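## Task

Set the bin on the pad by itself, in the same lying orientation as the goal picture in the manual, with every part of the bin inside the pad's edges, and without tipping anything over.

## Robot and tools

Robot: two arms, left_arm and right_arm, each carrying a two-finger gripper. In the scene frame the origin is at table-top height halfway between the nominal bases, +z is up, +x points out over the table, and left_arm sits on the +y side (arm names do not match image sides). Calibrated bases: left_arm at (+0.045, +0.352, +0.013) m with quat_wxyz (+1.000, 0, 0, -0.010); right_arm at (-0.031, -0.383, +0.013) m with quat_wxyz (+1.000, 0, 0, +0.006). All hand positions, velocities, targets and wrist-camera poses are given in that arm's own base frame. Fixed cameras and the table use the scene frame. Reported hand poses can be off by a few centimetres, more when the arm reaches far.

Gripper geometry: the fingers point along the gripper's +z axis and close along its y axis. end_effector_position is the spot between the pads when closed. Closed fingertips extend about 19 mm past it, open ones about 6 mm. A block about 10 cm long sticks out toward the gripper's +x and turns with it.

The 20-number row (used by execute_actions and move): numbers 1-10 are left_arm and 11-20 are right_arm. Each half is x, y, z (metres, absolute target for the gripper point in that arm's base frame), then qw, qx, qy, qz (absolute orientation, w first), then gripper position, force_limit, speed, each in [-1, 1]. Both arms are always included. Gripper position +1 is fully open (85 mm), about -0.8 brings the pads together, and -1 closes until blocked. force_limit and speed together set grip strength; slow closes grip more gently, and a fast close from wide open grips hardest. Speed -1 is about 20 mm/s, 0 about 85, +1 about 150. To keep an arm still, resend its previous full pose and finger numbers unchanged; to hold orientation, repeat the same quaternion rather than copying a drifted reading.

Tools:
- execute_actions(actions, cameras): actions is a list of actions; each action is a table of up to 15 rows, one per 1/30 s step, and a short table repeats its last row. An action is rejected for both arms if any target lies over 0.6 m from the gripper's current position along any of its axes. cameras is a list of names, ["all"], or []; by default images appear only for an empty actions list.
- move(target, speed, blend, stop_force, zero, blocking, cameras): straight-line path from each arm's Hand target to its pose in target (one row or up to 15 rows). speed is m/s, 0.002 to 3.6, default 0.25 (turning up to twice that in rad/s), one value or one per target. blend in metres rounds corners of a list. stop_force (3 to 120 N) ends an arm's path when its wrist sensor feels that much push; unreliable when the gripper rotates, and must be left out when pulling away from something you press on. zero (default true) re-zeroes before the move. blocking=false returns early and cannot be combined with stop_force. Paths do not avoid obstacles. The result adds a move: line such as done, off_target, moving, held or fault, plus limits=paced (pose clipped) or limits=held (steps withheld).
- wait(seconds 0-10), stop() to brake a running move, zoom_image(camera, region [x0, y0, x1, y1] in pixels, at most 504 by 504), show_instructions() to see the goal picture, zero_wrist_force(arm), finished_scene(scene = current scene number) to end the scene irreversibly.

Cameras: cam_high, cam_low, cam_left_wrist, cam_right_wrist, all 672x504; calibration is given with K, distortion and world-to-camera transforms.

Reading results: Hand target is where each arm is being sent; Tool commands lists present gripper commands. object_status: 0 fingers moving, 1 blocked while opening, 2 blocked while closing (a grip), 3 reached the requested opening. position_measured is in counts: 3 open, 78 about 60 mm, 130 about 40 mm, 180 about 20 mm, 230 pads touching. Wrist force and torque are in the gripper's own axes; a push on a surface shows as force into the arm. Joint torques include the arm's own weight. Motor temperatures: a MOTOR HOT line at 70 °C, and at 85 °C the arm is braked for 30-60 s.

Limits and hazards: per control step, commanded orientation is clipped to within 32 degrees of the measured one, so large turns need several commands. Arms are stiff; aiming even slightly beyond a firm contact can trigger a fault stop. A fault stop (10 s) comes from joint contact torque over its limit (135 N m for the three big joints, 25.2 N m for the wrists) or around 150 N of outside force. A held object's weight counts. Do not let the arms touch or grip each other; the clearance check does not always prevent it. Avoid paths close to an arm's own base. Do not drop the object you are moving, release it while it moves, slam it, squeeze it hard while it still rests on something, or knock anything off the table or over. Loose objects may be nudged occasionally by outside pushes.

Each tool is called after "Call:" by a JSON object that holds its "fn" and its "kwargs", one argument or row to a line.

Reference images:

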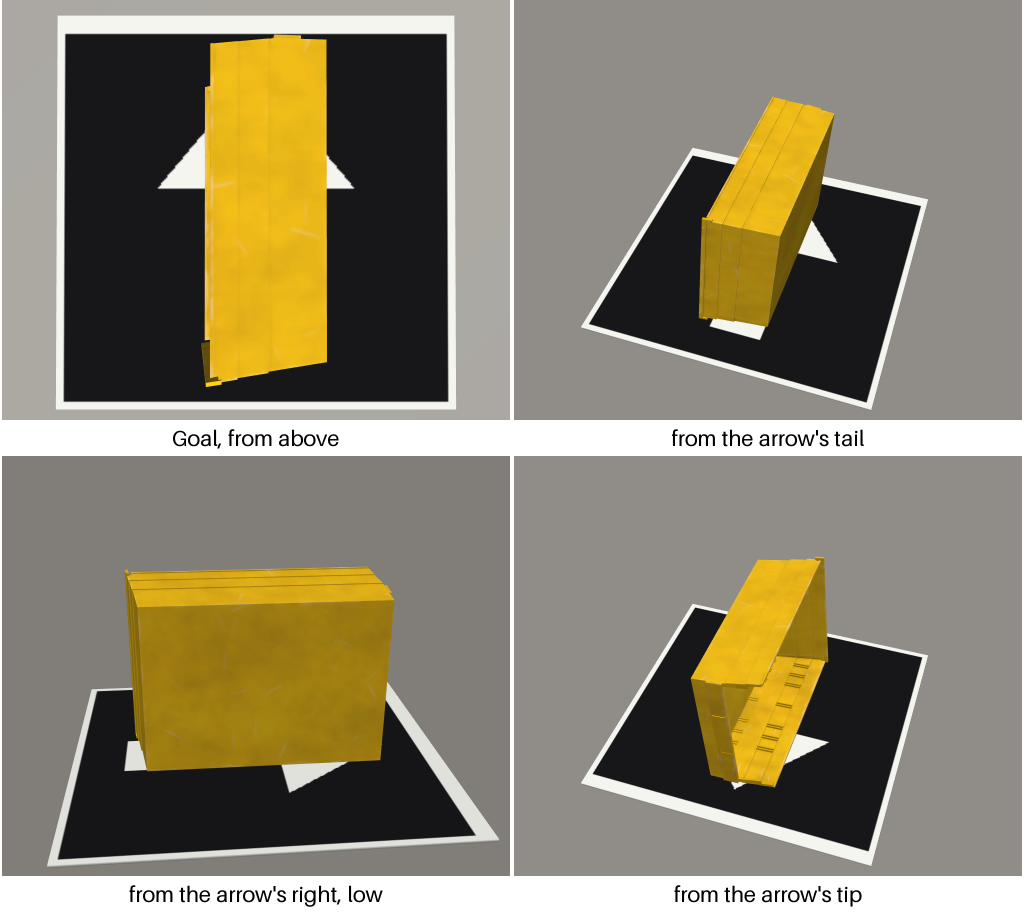

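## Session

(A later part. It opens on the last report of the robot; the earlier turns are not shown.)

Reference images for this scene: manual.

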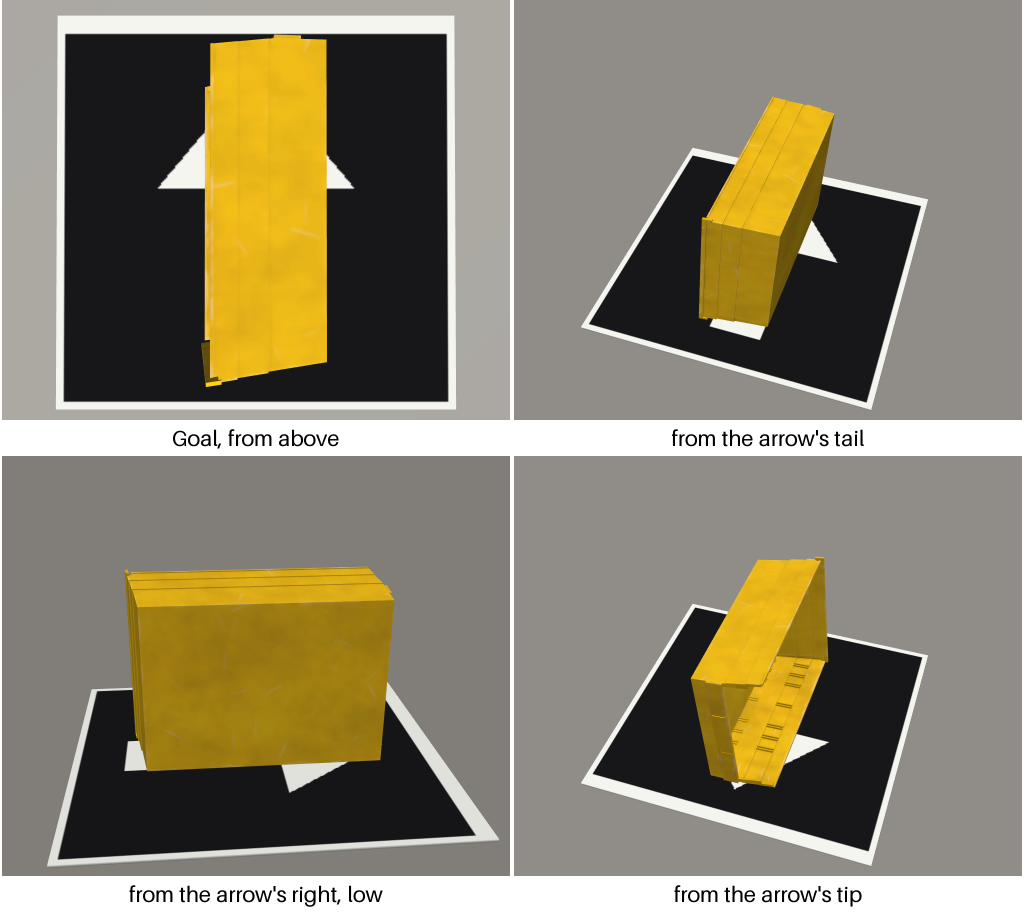

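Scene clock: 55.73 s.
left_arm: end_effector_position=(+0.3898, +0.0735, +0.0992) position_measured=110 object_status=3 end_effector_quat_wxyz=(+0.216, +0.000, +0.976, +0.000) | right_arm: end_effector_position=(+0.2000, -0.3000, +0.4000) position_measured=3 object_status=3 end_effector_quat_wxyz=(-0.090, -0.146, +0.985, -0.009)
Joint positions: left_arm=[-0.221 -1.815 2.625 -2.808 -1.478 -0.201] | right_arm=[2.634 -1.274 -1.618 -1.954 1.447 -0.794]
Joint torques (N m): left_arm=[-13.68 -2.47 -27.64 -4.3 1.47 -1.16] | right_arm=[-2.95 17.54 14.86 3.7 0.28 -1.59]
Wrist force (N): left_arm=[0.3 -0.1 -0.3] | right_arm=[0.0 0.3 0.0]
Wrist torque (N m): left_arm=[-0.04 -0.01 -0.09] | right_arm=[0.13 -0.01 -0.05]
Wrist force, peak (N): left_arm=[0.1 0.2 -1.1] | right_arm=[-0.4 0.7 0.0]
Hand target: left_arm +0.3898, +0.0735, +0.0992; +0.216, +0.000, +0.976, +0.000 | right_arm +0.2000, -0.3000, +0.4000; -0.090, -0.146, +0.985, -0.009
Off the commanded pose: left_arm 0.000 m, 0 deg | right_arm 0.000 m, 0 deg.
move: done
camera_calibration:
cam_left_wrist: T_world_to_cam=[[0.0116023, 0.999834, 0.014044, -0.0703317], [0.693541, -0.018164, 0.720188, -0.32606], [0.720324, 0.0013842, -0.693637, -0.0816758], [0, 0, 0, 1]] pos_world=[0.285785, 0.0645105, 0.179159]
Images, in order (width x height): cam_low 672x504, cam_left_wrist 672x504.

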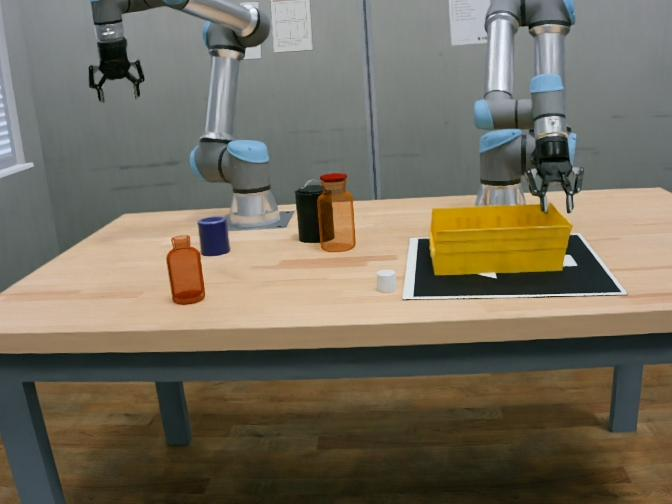

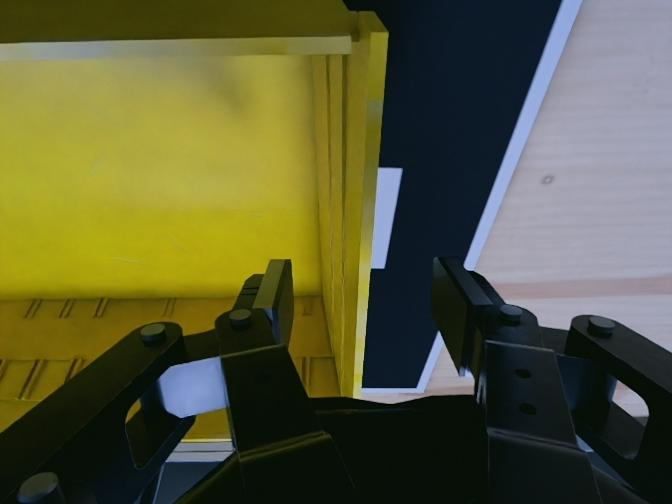

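Call:
{"fn": "move", "kwargs": {
  "target": [
    [0.4025,0.0745,0.0720,0.2164,0,0.9763,0,0.15,-0.3,0,0.20,-0.30,0.40,-0.090,-0.146,0.985,-0.009,1,1,1]
  ],
  "speed": 0.04,
  "stop_force": 5,
  "cameras": ["cam_left_wrist","cam_low"]
}}

Call:
{"fn": "zoom_image", "kwargs": {
  "camera": "cam_left_wrist",
  "region": [220, 150, 520, 450]
}}

Call:
{"fn": "zoom_image", "kwargs": {
  "camera": "cam_low",
  "region": [400, 60, 640, 310]
}}

Scene clock: 57.63 s.
left_arm: end_effector_position=(+0.4025, +0.0745, +0.0720) position_measured=110 object_status=3 end_effector_quat_wxyz=(+0.216, +0.000, +0.976, +0.000) | right_arm: end_effector_position=(+0.2000, -0.3000, +0.4000) position_measured=3 object_status=3 end_effector_quat_wxyz=(-0.090, -0.146, +0.985, -0.009)
Joint positions: left_arm=[-0.207 -1.671 2.633 -2.961 -1.484 -0.188] | right_arm=[2.634 -1.274 -1.618 -1.954 1.447 -0.794]
Joint torques (N m): left_arm=[-10.77 -10.1 -15.63 -3.54 0.12 -0.67] | right_arm=[-3.34 17.31 14.89 3.68 0.26 -1.5]
Wrist force (N): left_arm=[0.0 0.2 -0.2] | right_arm=[0.1 0.3 0.1]
Wrist torque (N m): left_arm=[0.02 0.05 -0.08] | right_arm=[0.11 -0.03 -0.05]
Wrist force, peak (N): left_arm=[0.7 0.2 -0.6] | right_arm=[-0.2 0.6 0.1]
Hand target: left_arm +0.4025, +0.0745, +0.0720; +0.216, +0.000, +0.976, +0.000 | right_arm +0.2000, -0.3000, +0.4000; -0.090, -0.146, +0.985, -0.009
Off the commanded pose: left_arm 0.000 m, 0 deg | right_arm 0.000 m, 0 deg.
move: done
camera_calibration:
cam_left_wrist: T_world_to_cam=[[0.011461, 0.999836, 0.0140421, -0.0710546], [0.693543, -0.0180646, 0.720189, -0.315267], [0.720324, 0.00148478, -0.693636, -0.109699], [0, 0, 0, 1]] pos_world=[0.298485, 0.0655106, 0.151959]
Images, in order (width x height): cam_low 672x504, cam_left_wrist 672x504.

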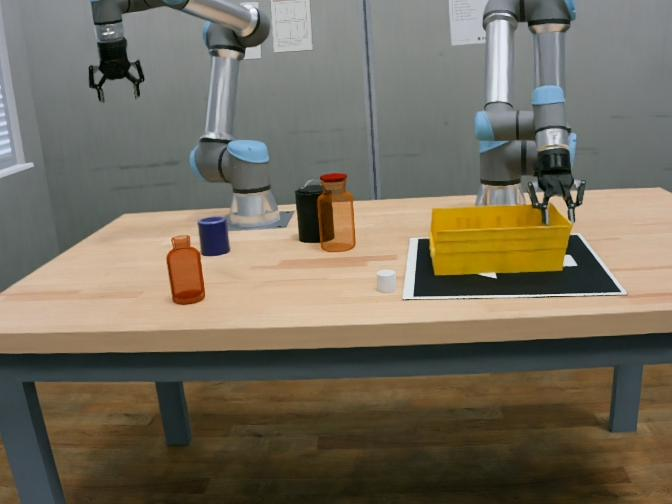

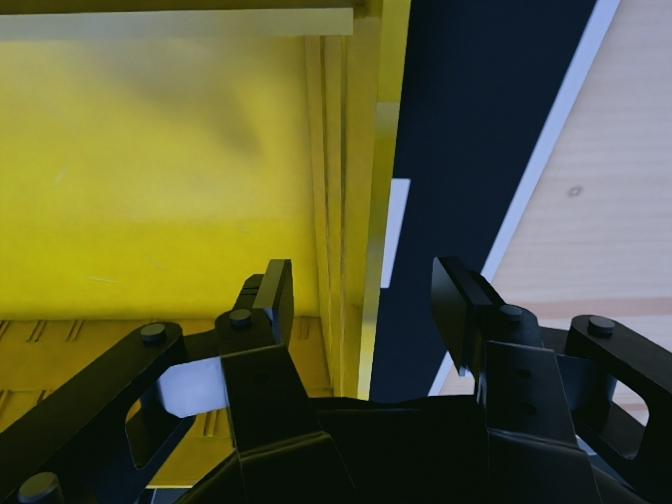

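Scaled by 1.680 from the camera's 672x504 image, which has a finer 960x720 frame.

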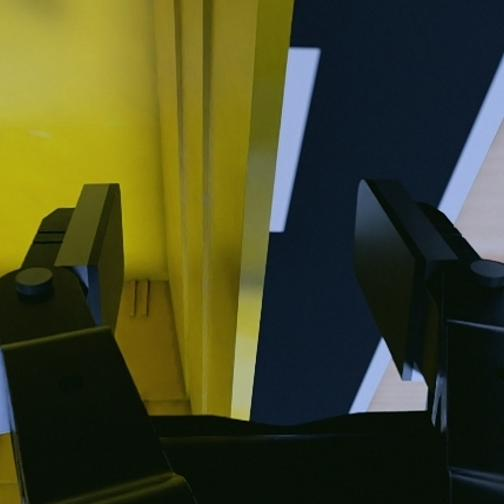

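Scaled by 2.016 from the camera's 672x504 image, which has a finer 960x720 frame.

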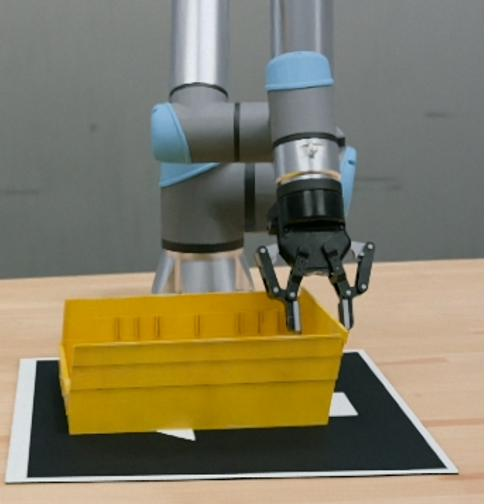

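Call:
{"fn": "move", "kwargs": {
  "target": [
    [0.4025,0.0745,0.0720,0.2164,0,0.9763,0,-1,0.2,-1,0.20,-0.30,0.40,-0.090,-0.146,0.985,-0.009,1,1,1]
  ]
}}

Call:
{"fn": "wait", "kwargs": {
  "seconds": 0.6,
  "cameras": ["cam_left_wrist","cam_low"]
}}

Call:
{"fn": "zoom_image", "kwargs": {
  "camera": "cam_left_wrist",
  "region": [220, 150, 520, 450]
}}

Call:
{"fn": "zoom_image", "kwargs": {
  "camera": "cam_low",
  "region": [400, 60, 640, 310]
}}

Scene clock: 60.33 s.
left_arm: end_effector_position=(+0.4025, +0.0745, +0.0720) position_measured=213 object_status=0 end_effector_quat_wxyz=(+0.216, +0.000, +0.976, +0.000) | right_arm: end_effector_position=(+0.2000, -0.3000, +0.4000) position_measured=3 object_status=3 end_effector_quat_wxyz=(-0.090, -0.146, +0.985, -0.009)
Joint positions: left_arm=[-0.207 -1.671 2.633 -2.961 -1.484 -0.188] | right_arm=[2.634 -1.274 -1.618 -1.954 1.447 -0.794]
Joint torques (N m): left_arm=[-10.92 -6.01 -19.48 -1.87 1.39 -0.63] | right_arm=[-3.53 16.58 15.66 3.64 0.45 -1.65]
Wrist force (N): left_arm=[-2.7 3.3 -9.7] | right_arm=[0.1 0.1 0.0]
Wrist torque (N m): left_arm=[2.62 0.08 -0.95] | right_arm=[0.09 -0.02 -0.05]
Wrist force, peak (N): left_arm=[-2.8 3.4 -10.1] | right_arm=[0.2 0.7 0.2]
Hand target: left_arm +0.4025, +0.0745, +0.0720; +0.216, +0.000, +0.976, +0.000 | right_arm +0.2000, -0.3000, +0.4000; -0.090, -0.146, +0.985, -0.009
Off the commanded pose: left_arm 0.000 m, 0 deg | right_arm 0.000 m, 0 deg.
move: done

Scene clock: 60.93 s.
left_arm: end_effector_position=(+0.4025, +0.0745, +0.0720) position_measured=213 object_status=2 end_effector_quat_wxyz=(+0.216, +0.000, +0.976, +0.000) | right_arm: end_effector_position=(+0.2000, -0.3000, +0.4000) position_measured=3 object_status=3 end_effector_quat_wxyz=(-0.090, -0.146, +0.985, -0.009)
Joint positions: left_arm=[-0.207 -1.671 2.633 -2.961 -1.484 -0.188] | right_arm=[2.634 -1.274 -1.618 -1.954 1.447 -0.794]
Joint torques (N m): left_arm=[-9.38 -6.11 -19.66 -0.81 1.42 -0.09] | right_arm=[-3.29 17 15.44 3.64 0.49 -1.5]
Wrist force (N): left_arm=[-2.6 3.2 -9.8] | right_arm=[0.3 0.4 0.4]
Wrist torque (N m): left_arm=[2.60 0.07 -0.93] | right_arm=[0.13 -0.05 -0.05]
Wrist force, peak (N): left_arm=[-2.8 3.2 -10.1] | right_arm=[0.3 0.4 0.4]
Hand target: left_arm +0.4025, +0.0745, +0.0720; +0.216, +0.000, +0.976, +0.000 | right_arm +0.2000, -0.3000, +0.4000; -0.090, -0.146, +0.985, -0.009
Tool commands: left_gripper/position=-1.0 left_gripper/force_limit=+0.2 left_gripper/speed=-1.0 right_gripper/position=+1.0 right_gripper/force_limit=+1.0 right_gripper/speed=+1.0
Off the commanded pose: left_arm 0.000 m, 0 deg | right_arm 0.000 m, 0 deg.
wait: 0.60 s; at rest by 0.17 s
camera_calibration:
cam_left_wrist: T_world_to_cam=[[0.0116023, 0.999834, 0.014044, -0.0709969], [0.693541, -0.018164, 0.720188, -0.315262], [0.720324, 0.0013842, -0.693637, -0.109692], [0, 0, 0, 1]] pos_world=[0.298485, 0.0654105, 0.151959]
Images, in order (width x height): cam_low 672x504, cam_left_wrist 672x504.

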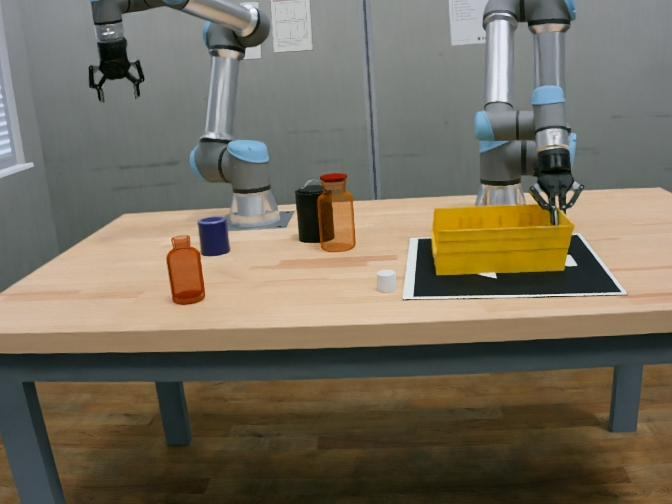

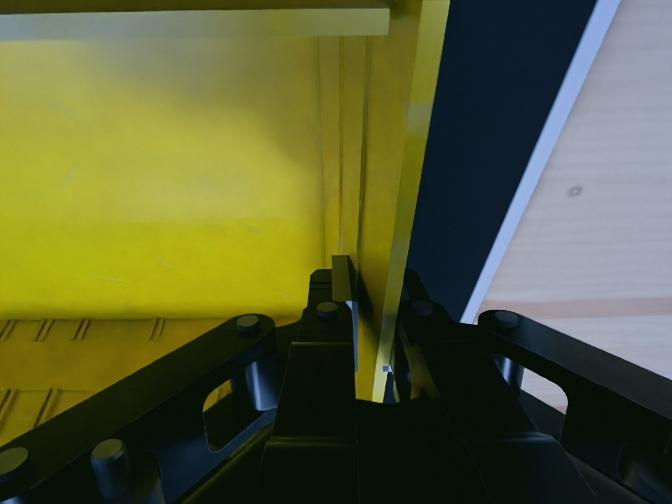

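Scaled by 1.680 from the camera's 672x504 image, which has a finer 960x720 frame.

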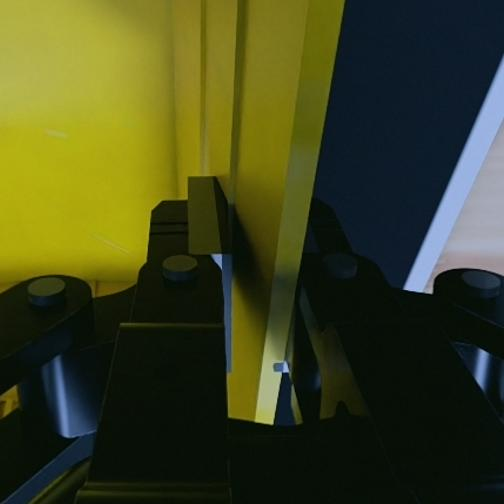

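Scaled by 2.016 from the camera's 672x504 image, which has a finer 960x720 frame.

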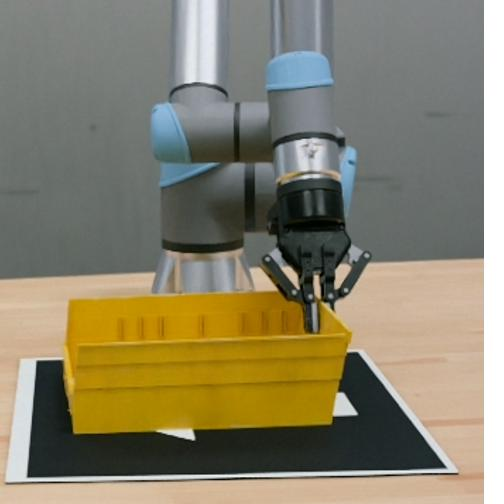

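Call:
{"fn": "move", "kwargs": {
  "target": [
    [0.4025,0.0745,0.0900,0.2164,0,0.9763,0,-1,0.2,-1,0.20,-0.30,0.40,-0.090,-0.146,0.985,-0.009,1,1,1]
  ],
  "speed": 0.02,
  "cameras": ["cam_left_wrist","cam_low"]
}}

Call:
{"fn": "zoom_image", "kwargs": {
  "camera": "cam_low",
  "region": [400, 60, 640, 310]
}}

Call:
{"fn": "zoom_image", "kwargs": {
  "camera": "cam_left_wrist",
  "region": [220, 150, 520, 450]
}}

Scene clock: 62.57 s.
left_arm: end_effector_position=(+0.4026, +0.0745, +0.0901) position_measured=218 object_status=0 end_effector_quat_wxyz=(+0.216, +0.000, +0.976, +0.000) end_effector_velocity=(+0.000, +0.000, +0.000) end_effector_angular_velocity=(-0.001, -0.002, +0.002) | right_arm: end_effector_position=(+0.2000, -0.3000, +0.4000) position_measured=3 object_status=3 end_effector_quat_wxyz=(-0.090, -0.146, +0.985, -0.009)
Joint positions: left_arm=[-0.207 -1.739 2.609 -2.87 -1.484 -0.188] | right_arm=[2.634 -1.274 -1.618 -1.954 1.447 -0.794]
Joint velocities: left_arm=[0 0.003 0.001 -0.005 0 -0.001] | right_arm=[within noise]
Joint torques (N m): left_arm=[2.02 -2.46 -9.36 -3.14 1.18 0.59] | right_arm=[-3.06 16.6 15.36 3.56 0.58 -1.49]
Wrist force (N): left_arm=[-2.0 -0.7 -6.9] | right_arm=[-0.1 0.3 0.3]
Wrist torque (N m): left_arm=[2.42 0.10 -0.85] | right_arm=[0.13 0.01 -0.05]
Wrist force, peak (N): left_arm=[-2.8 3.2 -10.1] | right_arm=[-0.2 0.7 0.1]
Hand target: left_arm +0.4025, +0.0745, +0.0900; +0.216, +0.000, +0.976, +0.000 | right_arm +0.2000, -0.3000, +0.4000; -0.090, -0.146, +0.985, -0.009
Off the commanded pose: left_arm 0.000 m, 0 deg | right_arm 0.000 m, 0 deg.
move: done
camera_calibration:
cam_left_wrist: T_world_to_cam=[[0.0115998, 0.999834, 0.0140474, -0.0712521], [0.693388, -0.018165, 0.720336, -0.328346], [0.720471, 0.00138453, -0.693483, -0.0972793], [0, 0, 0, 1]] pos_world=[0.298585, 0.0654105, 0.170059]
Images, in order (width x height): cam_low 672x504, cam_left_wrist 672x504.

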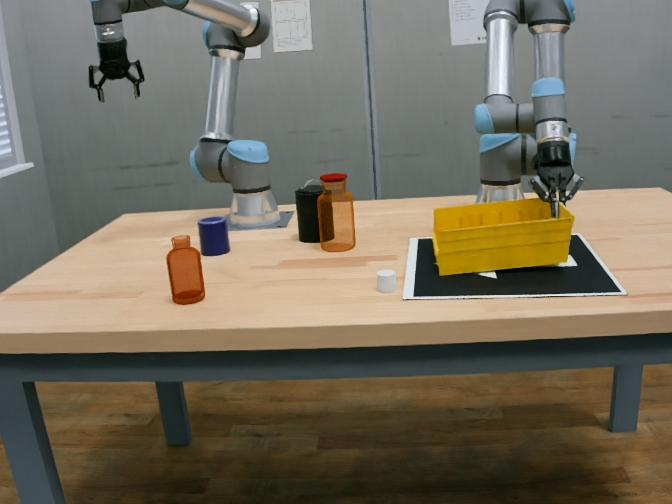

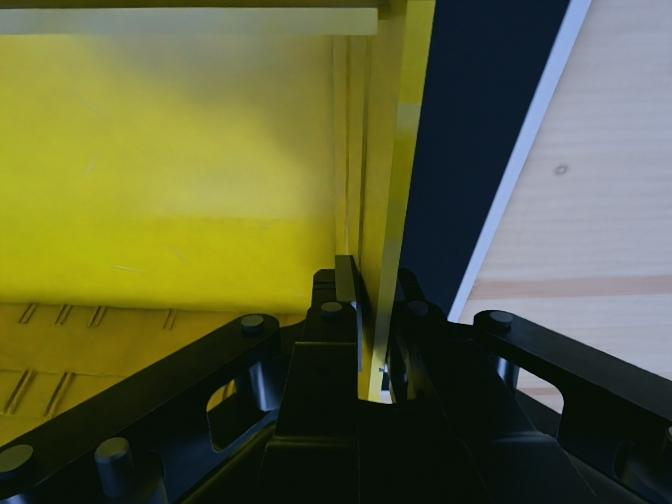

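Scaled by 2.016 from the camera's 672x504 image, which has a finer 960x720 frame.

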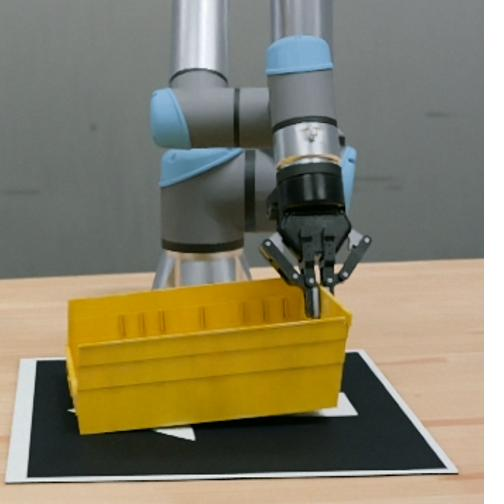

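Scaled by 1.680 from the camera's 672x504 image, which has a finer 960x720 frame.

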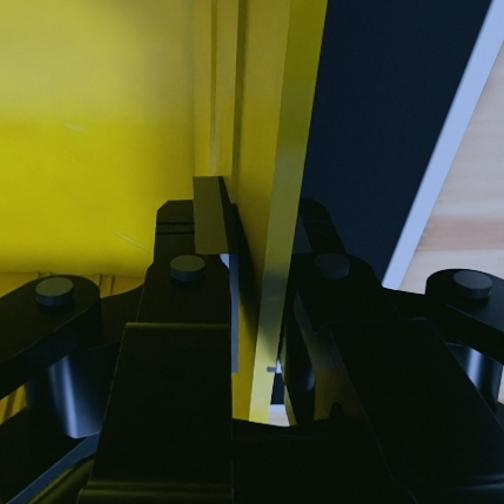

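Call:
{"fn": "move", "kwargs": {
  "target": [
    [0.4025,0.0745,0.1050,0.2164,0,0.9763,0,-1,0.2,-1,0.20,-0.30,0.40,-0.090,-0.146,0.985,-0.009,1,1,1]
  ],
  "speed": 0.02,
  "cameras": ["cam_left_wrist","cam_low"]
}}

Call:
{"fn": "zoom_image", "kwargs": {
  "camera": "cam_low",
  "region": [400, 60, 640, 310]
}}

Call:
{"fn": "zoom_image", "kwargs": {
  "camera": "cam_left_wrist",
  "region": [220, 150, 520, 450]
}}

Scene clock: 68.60 s.
left_arm: end_effector_position=(+0.4026, +0.0745, +0.1051) position_measured=222 object_status=0 end_effector_quat_wxyz=(+0.217, +0.000, +0.976, +0.000) | right_arm: end_effector_position=(+0.2000, -0.3000, +0.4000) position_measured=3 object_status=3 end_effector_quat_wxyz=(-0.090, -0.146, +0.985, -0.009)
Joint positions: left_arm=[-0.207 -1.789 2.587 -2.797 -1.484 -0.188] | right_arm=[2.634 -1.274 -1.618 -1.954 1.447 -0.794]
Joint torques (N m): left_arm=[10.02 -0.95 -5.88 -3.15 2.31 0.46] | right_arm=[-3.14 16.43 15.49 3.7 0.78 -1.56]
Wrist force (N): left_arm=[-1.5 -0.5 -6.3] | right_arm=[0.3 0.4 -0.3]
Wrist torque (N m): left_arm=[2.17 0.06 -0.80] | right_arm=[0.14 -0.06 -0.05]
Wrist force, peak (N): left_arm=[-1.9 -0.4 -7.4] | right_arm=[0.0 0.7 0.0]
Hand target: left_arm +0.4025, +0.0745, +0.1050; +0.216, +0.000, +0.976, +0.000 | right_arm +0.2000, -0.3000, +0.4000; -0.090, -0.146, +0.985, -0.009
Off the commanded pose: left_arm 0.000 m, 0 deg | right_arm 0.000 m, 0 deg.
move: done
camera_calibration:
cam_left_wrist: T_world_to_cam=[[0.0115993, 0.999834, 0.0140482, -0.0714628], [0.693337, -0.0181654, 0.720384, -0.339145], [0.72052, 0.00138418, -0.693433, -0.0869007], [0, 0, 0, 1]] pos_world=[0.298585, 0.0654105, 0.185059]
Images, in order (width x height): cam_low 672x504, cam_left_wrist 672x504.

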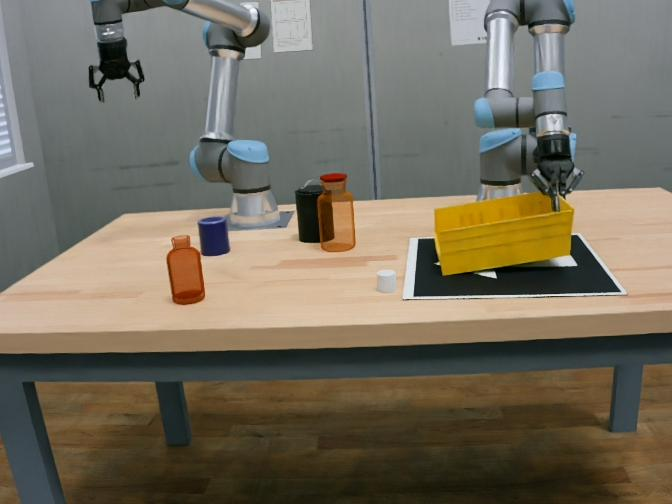

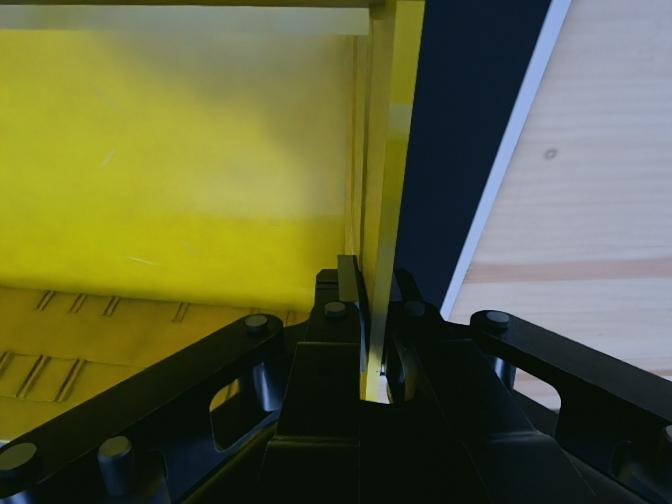

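Scaled by 2.016 from the camera's 672x504 image, which has a finer 960x720 frame.

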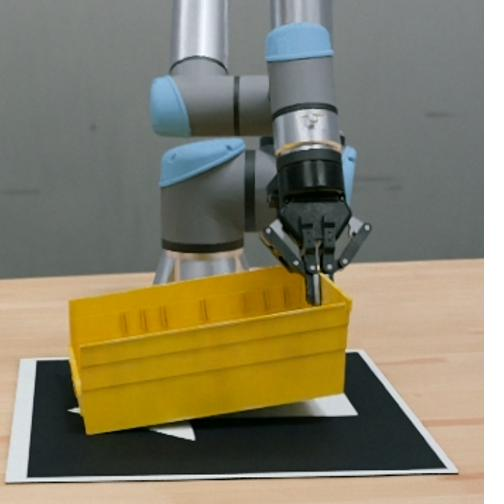

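Scaled by 1.680 from the camera's 672x504 image, which has a finer 960x720 frame.

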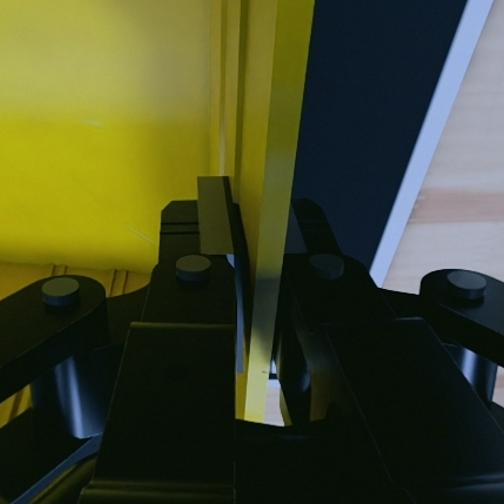

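Call:
{"fn": "move", "kwargs": {
  "target": [
    [0.4025,0.0745,0.1300,0.2164,0,0.9763,0,-1,0.2,-1,0.20,-0.30,0.40,-0.090,-0.146,0.985,-0.009,1,1,1]
  ],
  "speed": 0.03,
  "cameras": ["cam_left_wrist","cam_low"]
}}

Call:
{"fn": "zoom_image", "kwargs": {
  "camera": "cam_low",
  "region": [400, 60, 640, 310]
}}

Call:
{"fn": "zoom_image", "kwargs": {
  "camera": "cam_left_wrist",
  "region": [220, 150, 520, 450]
}}

Scene clock: 77.43 s.
left_arm: end_effector_position=(+0.4026, +0.0745, +0.1301) position_measured=224 object_status=2 end_effector_quat_wxyz=(+0.216, +0.000, +0.976, +0.000) end_effector_velocity=(+0.000, +0.000, -0.001) end_effector_angular_velocity=(+0.000, -0.002, +0.000) | right_arm: end_effector_position=(+0.2000, -0.3000, +0.4000) position_measured=3 object_status=3 end_effector_quat_wxyz=(-0.090, -0.146, +0.985, -0.009)
Joint positions: left_arm=[-0.207 -1.863 2.547 -2.683 -1.484 -0.188] | right_arm=[2.634 -1.274 -1.618 -1.954 1.447 -0.794]
Joint velocities: left_arm=[0 0.003 0.002 -0.006 0 0] | right_arm=[within noise]
Joint torques (N m): left_arm=[-1.41 -3.05 -14.72 -5.4 1.05 0.14] | right_arm=[-2.96 16.64 15.6 3.54 0.89 -1.61]
Wrist force (N): left_arm=[2.1 0.0 2.4] | right_arm=[-0.2 0.2 0.1]
Wrist torque (N m): left_arm=[-0.39 -0.01 0.10] | right_arm=[0.12 0.02 -0.05]
Wrist force, peak (N): left_arm=[-1.8 -0.2 -6.7] | right_arm=[0.0 0.7 0.0]
Hand target: left_arm +0.4025, +0.0745, +0.1300; +0.216, +0.000, +0.976, +0.000 | right_arm +0.2000, -0.3000, +0.4000; -0.090, -0.146, +0.985, -0.009
Off the commanded pose: left_arm 0.000 m, 0 deg | right_arm 0.000 m, 0 deg.
move: done
camera_calibration:
cam_left_wrist: T_world_to_cam=[[0.0115998, 0.999834, 0.0140474, -0.071814], [0.693388, -0.018165, 0.720336, -0.35716], [0.720471, 0.00138453, -0.693483, -0.06954], [0, 0, 0, 1]] pos_world=[0.298585, 0.0654105, 0.210059]
Images, in order (width x height): cam_low 672x504, cam_left_wrist 672x504.

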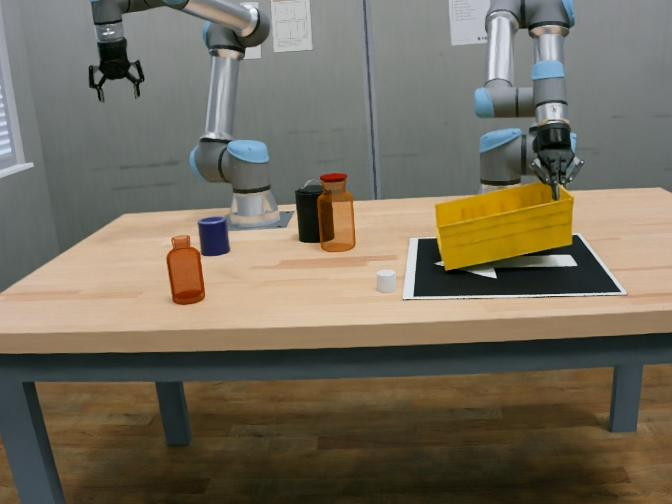

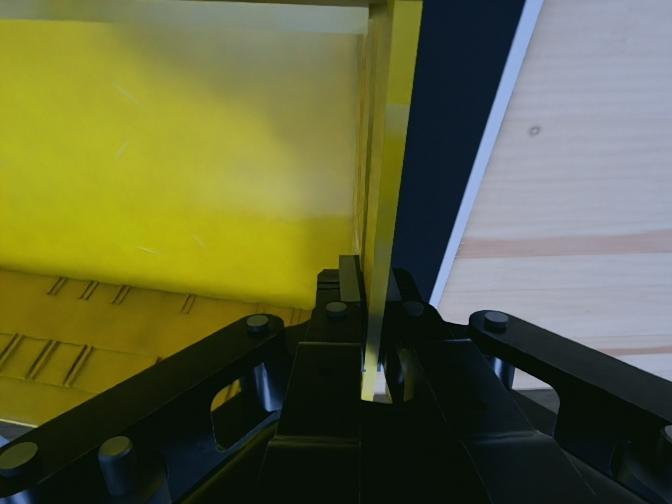

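Scaled by 2.016 from the camera's 672x504 image, which has a finer 960x720 frame.

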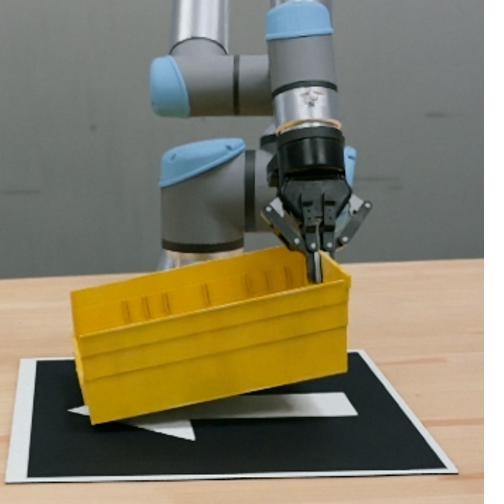

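Scaled by 1.680 from the camera's 672x504 image, which has a finer 960x720 frame.

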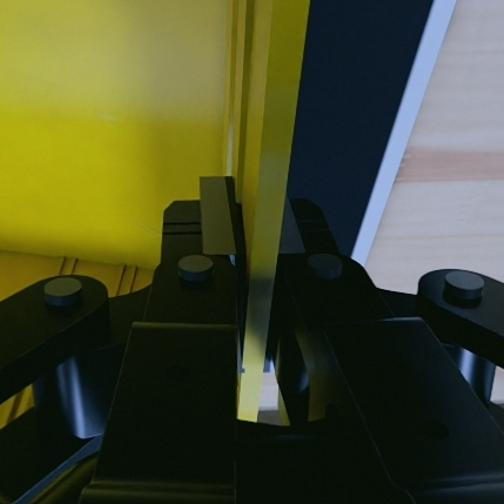

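Call:
{"fn": "move", "kwargs": {
  "target": [
    [0.4025,0.0745,0.26,0.2164,0,0.9763,0,-1,0.2,-1,0.20,-0.30,0.40,-0.090,-0.146,0.985,-0.009,1,1,1],
    [0.43,0.08,0.27,-0.1563,-0.0345,0.9871,-0.0055,-1,0.2,-1,0.20,-0.30,0.40,-0.090,-0.146,0.985,-0.009,1,1,1]
  ],
  "speed": [0.1,0.15],
  "blend": [0.03,0],
  "cameras": ["all"]
}}

Call:
{"fn": "zoom_image", "kwargs": {
  "camera": "cam_low",
  "region": [400, 40, 640, 290]
}}

Scene clock: 83.17 s.
left_arm: end_effector_position=(+0.4300, +0.0801, +0.2700) position_measured=224 object_status=2 end_effector_quat_wxyz=(-0.156, -0.035, +0.987, -0.006) | right_arm: end_effector_position=(+0.2000, -0.3000, +0.4000) position_measured=3 object_status=3 end_effector_quat_wxyz=(-0.090, -0.146, +0.985, -0.009)
Joint positions: left_arm=[-0.094 -1.538 1.646 -1.369 -1.622 -0.157] | right_arm=[2.634 -1.274 -1.618 -1.954 1.447 -0.794]
Joint torques (N m): left_arm=[-11.33 -24.29 -21.94 -1.61 1.12 -0.3] | right_arm=[-3.01 15.99 16.38 3.65 1.14 -1.51]
Wrist force (N): left_arm=[-2.3 0.0 2.7] | right_arm=[0.0 0.3 0.1]
Wrist torque (N m): left_arm=[-0.43 0.00 -0.14] | right_arm=[0.13 -0.01 -0.05]
Wrist force, peak (N): left_arm=[2.4 0.0 3.9] | right_arm=[-0.1 0.7 0.0]
Hand target: left_arm +0.4300, +0.0800, +0.2700; -0.156, -0.034, +0.987, -0.006 | right_arm +0.2000, -0.3000, +0.4000; -0.090, -0.146, +0.985, -0.009
Off the commanded pose: left_arm 0.000 m, 0 deg | right_arm 0.000 m, 0 deg.
move: done
camera_calibration:
cam_left_wrist: T_world_to_cam=[[-0.0519157, 0.998649, 0.00220021, -0.0491485], [0.9972, 0.0517214, 0.0540026, -0.433086], [0.0538158, 0.00499763, -0.998538, 0.376511], [0, 0, 0, 1]] pos_world=[0.40906, 0.0696003, 0.399457]
cam_right_wrist: T_world_to_cam=[[-0.255231, 0.96688, -0.000779602, 0.350409], [0.956809, 0.252689, 0.143751, -0.147373], [0.139187, 0.0359437, -0.989614, 0.509102], [0, 0, 0, 1]] pos_world=[0.159583, -0.319863, 0.525272]

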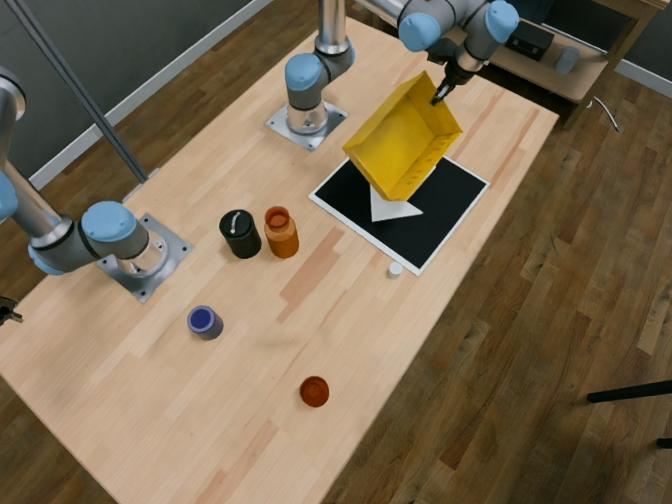

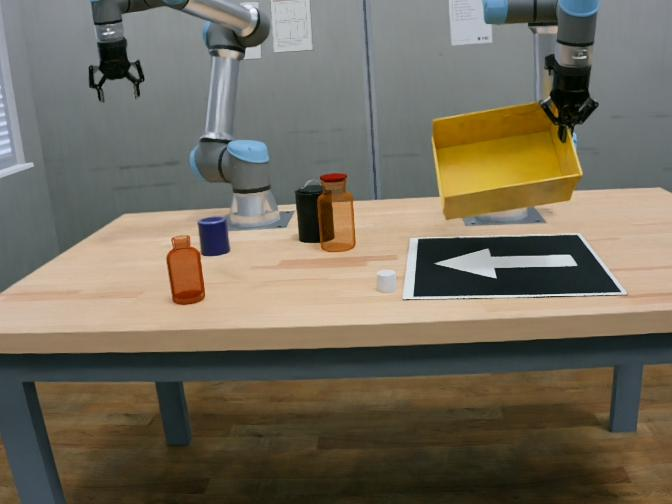

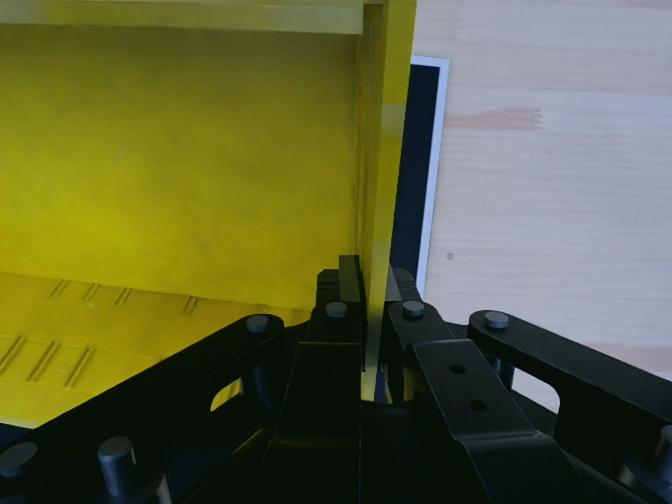

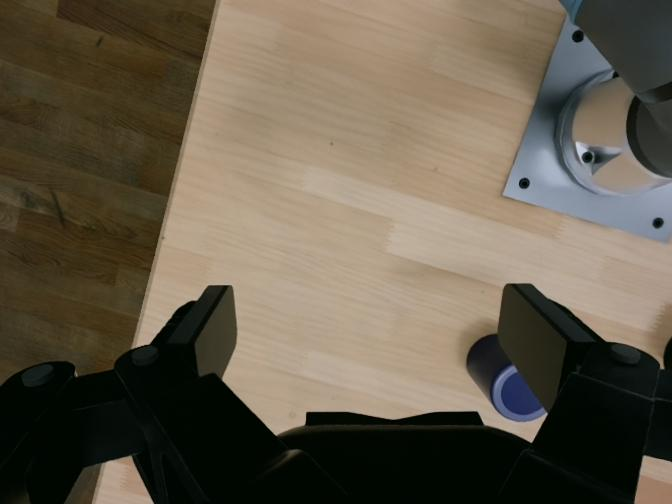

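Scaled by 2.016 from the camera's 672x504 image, which has a finer 960x720 frame.

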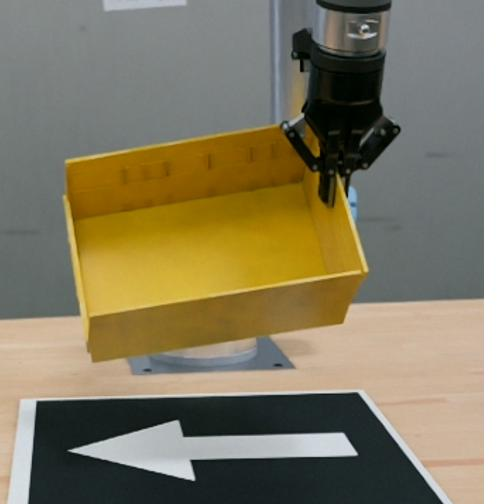

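Call:
{"fn": "move", "kwargs": {
  "target": [
    [0.47,0.083,0.24,-0.5090,-0.0600,0.8579,-0.0356,-1,0.2,-1,0.20,-0.30,0.40,-0.090,-0.146,0.985,-0.009,1,1,1]
  ],
  "speed": 0.15,
  "cameras": ["all"]
}}

Call:
{"fn": "zoom_image", "kwargs": {
  "camera": "cam_low",
  "region": [400, 60, 640, 310]
}}

Call:
{"fn": "zoom_image", "kwargs": {
  "camera": "cam_high",
  "region": [290, 40, 510, 290]
}}

Scene clock: 86.40 s.
left_arm: end_effector_position=(+0.4700, +0.0830, +0.2400) position_measured=224 object_status=2 end_effector_quat_wxyz=(-0.509, -0.060, +0.858, -0.036) | right_arm: end_effector_position=(+0.2000, -0.3000, +0.4000) position_measured=3 object_status=3 end_effector_quat_wxyz=(-0.090, -0.146, +0.985, -0.009)
Joint positions: left_arm=[-0.027 -0.933 1.07 -0.643 -1.717 -0.081] | right_arm=[2.634 -1.274 -1.618 -1.954 1.447 -0.794]
Joint torques (N m): left_arm=[-3.96 -46.18 -17.04 1.37 1.13 -0.83] | right_arm=[-2.53 15.93 16.12 3.69 1.19 -1.52]
Wrist force (N): left_arm=[-5.6 -0.4 1.1] | right_arm=[-0.1 0.5 0.0]
Wrist torque (N m): left_arm=[-0.37 0.02 -0.34] | right_arm=[0.15 0.00 -0.05]
Wrist force, peak (N): left_arm=[-6.3 -0.7 0.7] | right_arm=[0.1 0.7 0.1]
Hand target: left_arm +0.4700, +0.0830, +0.2400; -0.509, -0.060, +0.858, -0.036 | right_arm +0.2000, -0.3000, +0.4000; -0.090, -0.146, +0.985, -0.009
Off the commanded pose: left_arm 0.000 m, 0 deg | right_arm 0.000 m, 0 deg.
move: done
camera_calibration:
cam_left_wrist: T_world_to_cam=[[-0.124736, 0.992131, -0.0107719, -0.0120887], [0.758037, 0.0882886, -0.646208, -0.194166], [-0.640172, -0.088771, -0.763086, 0.621783], [0, 0, 0, 1]] pos_world=[0.543726, 0.0843326, 0.348872]
cam_right_wrist: T_world_to_cam=[[-0.255231, 0.96688, -0.000779602, 0.350409], [0.956809, 0.252689, 0.143751, -0.147373], [0.139187, 0.0359437, -0.989614, 0.509102], [0, 0, 0, 1]] pos_world=[0.159583, -0.319863, 0.525272]

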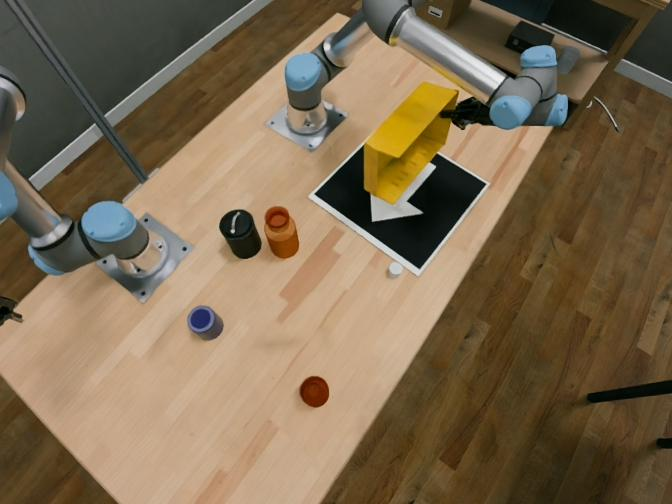

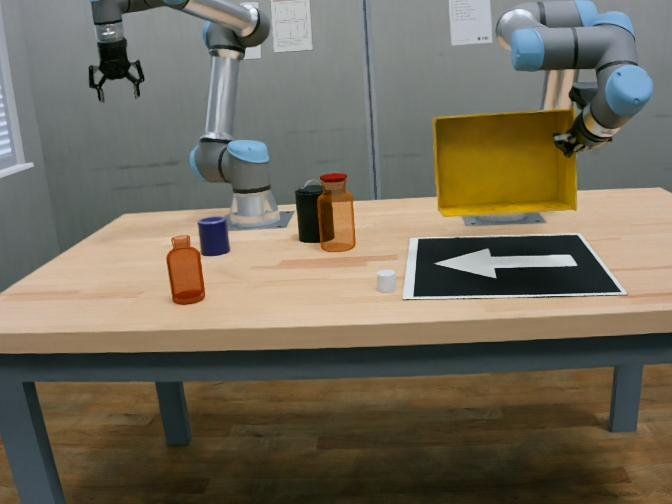

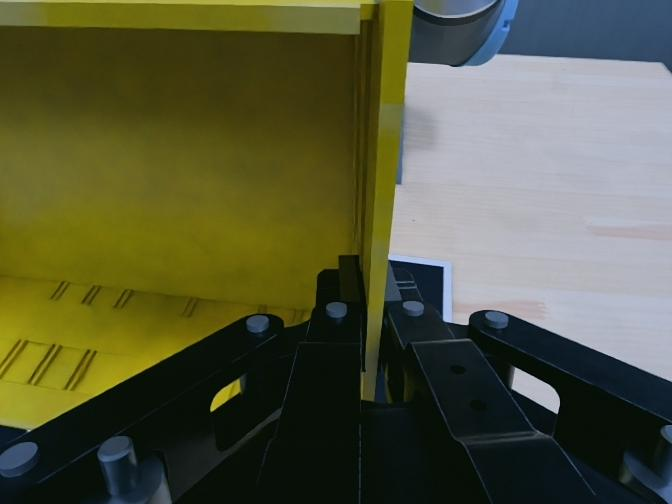

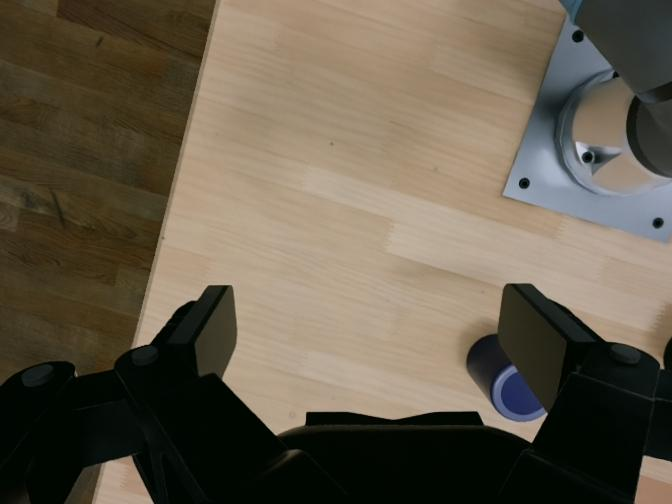

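Scaled by 2.016 from the camera's 672x504 image, which has a finer 960x720 frame.

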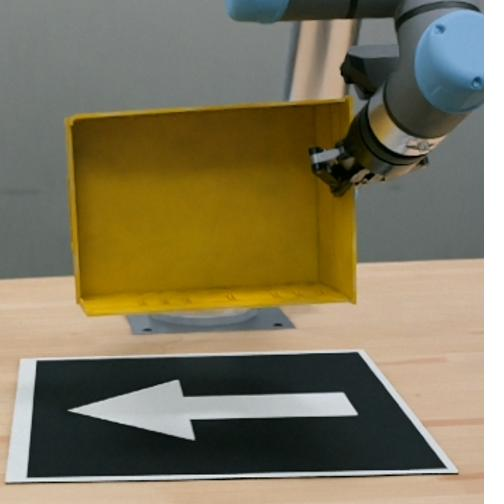

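Scaled by 2.016 from the camera's 672x504 image, which has a finer 960x720 frame.

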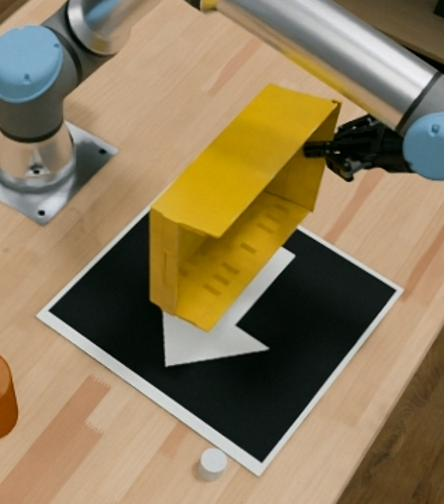

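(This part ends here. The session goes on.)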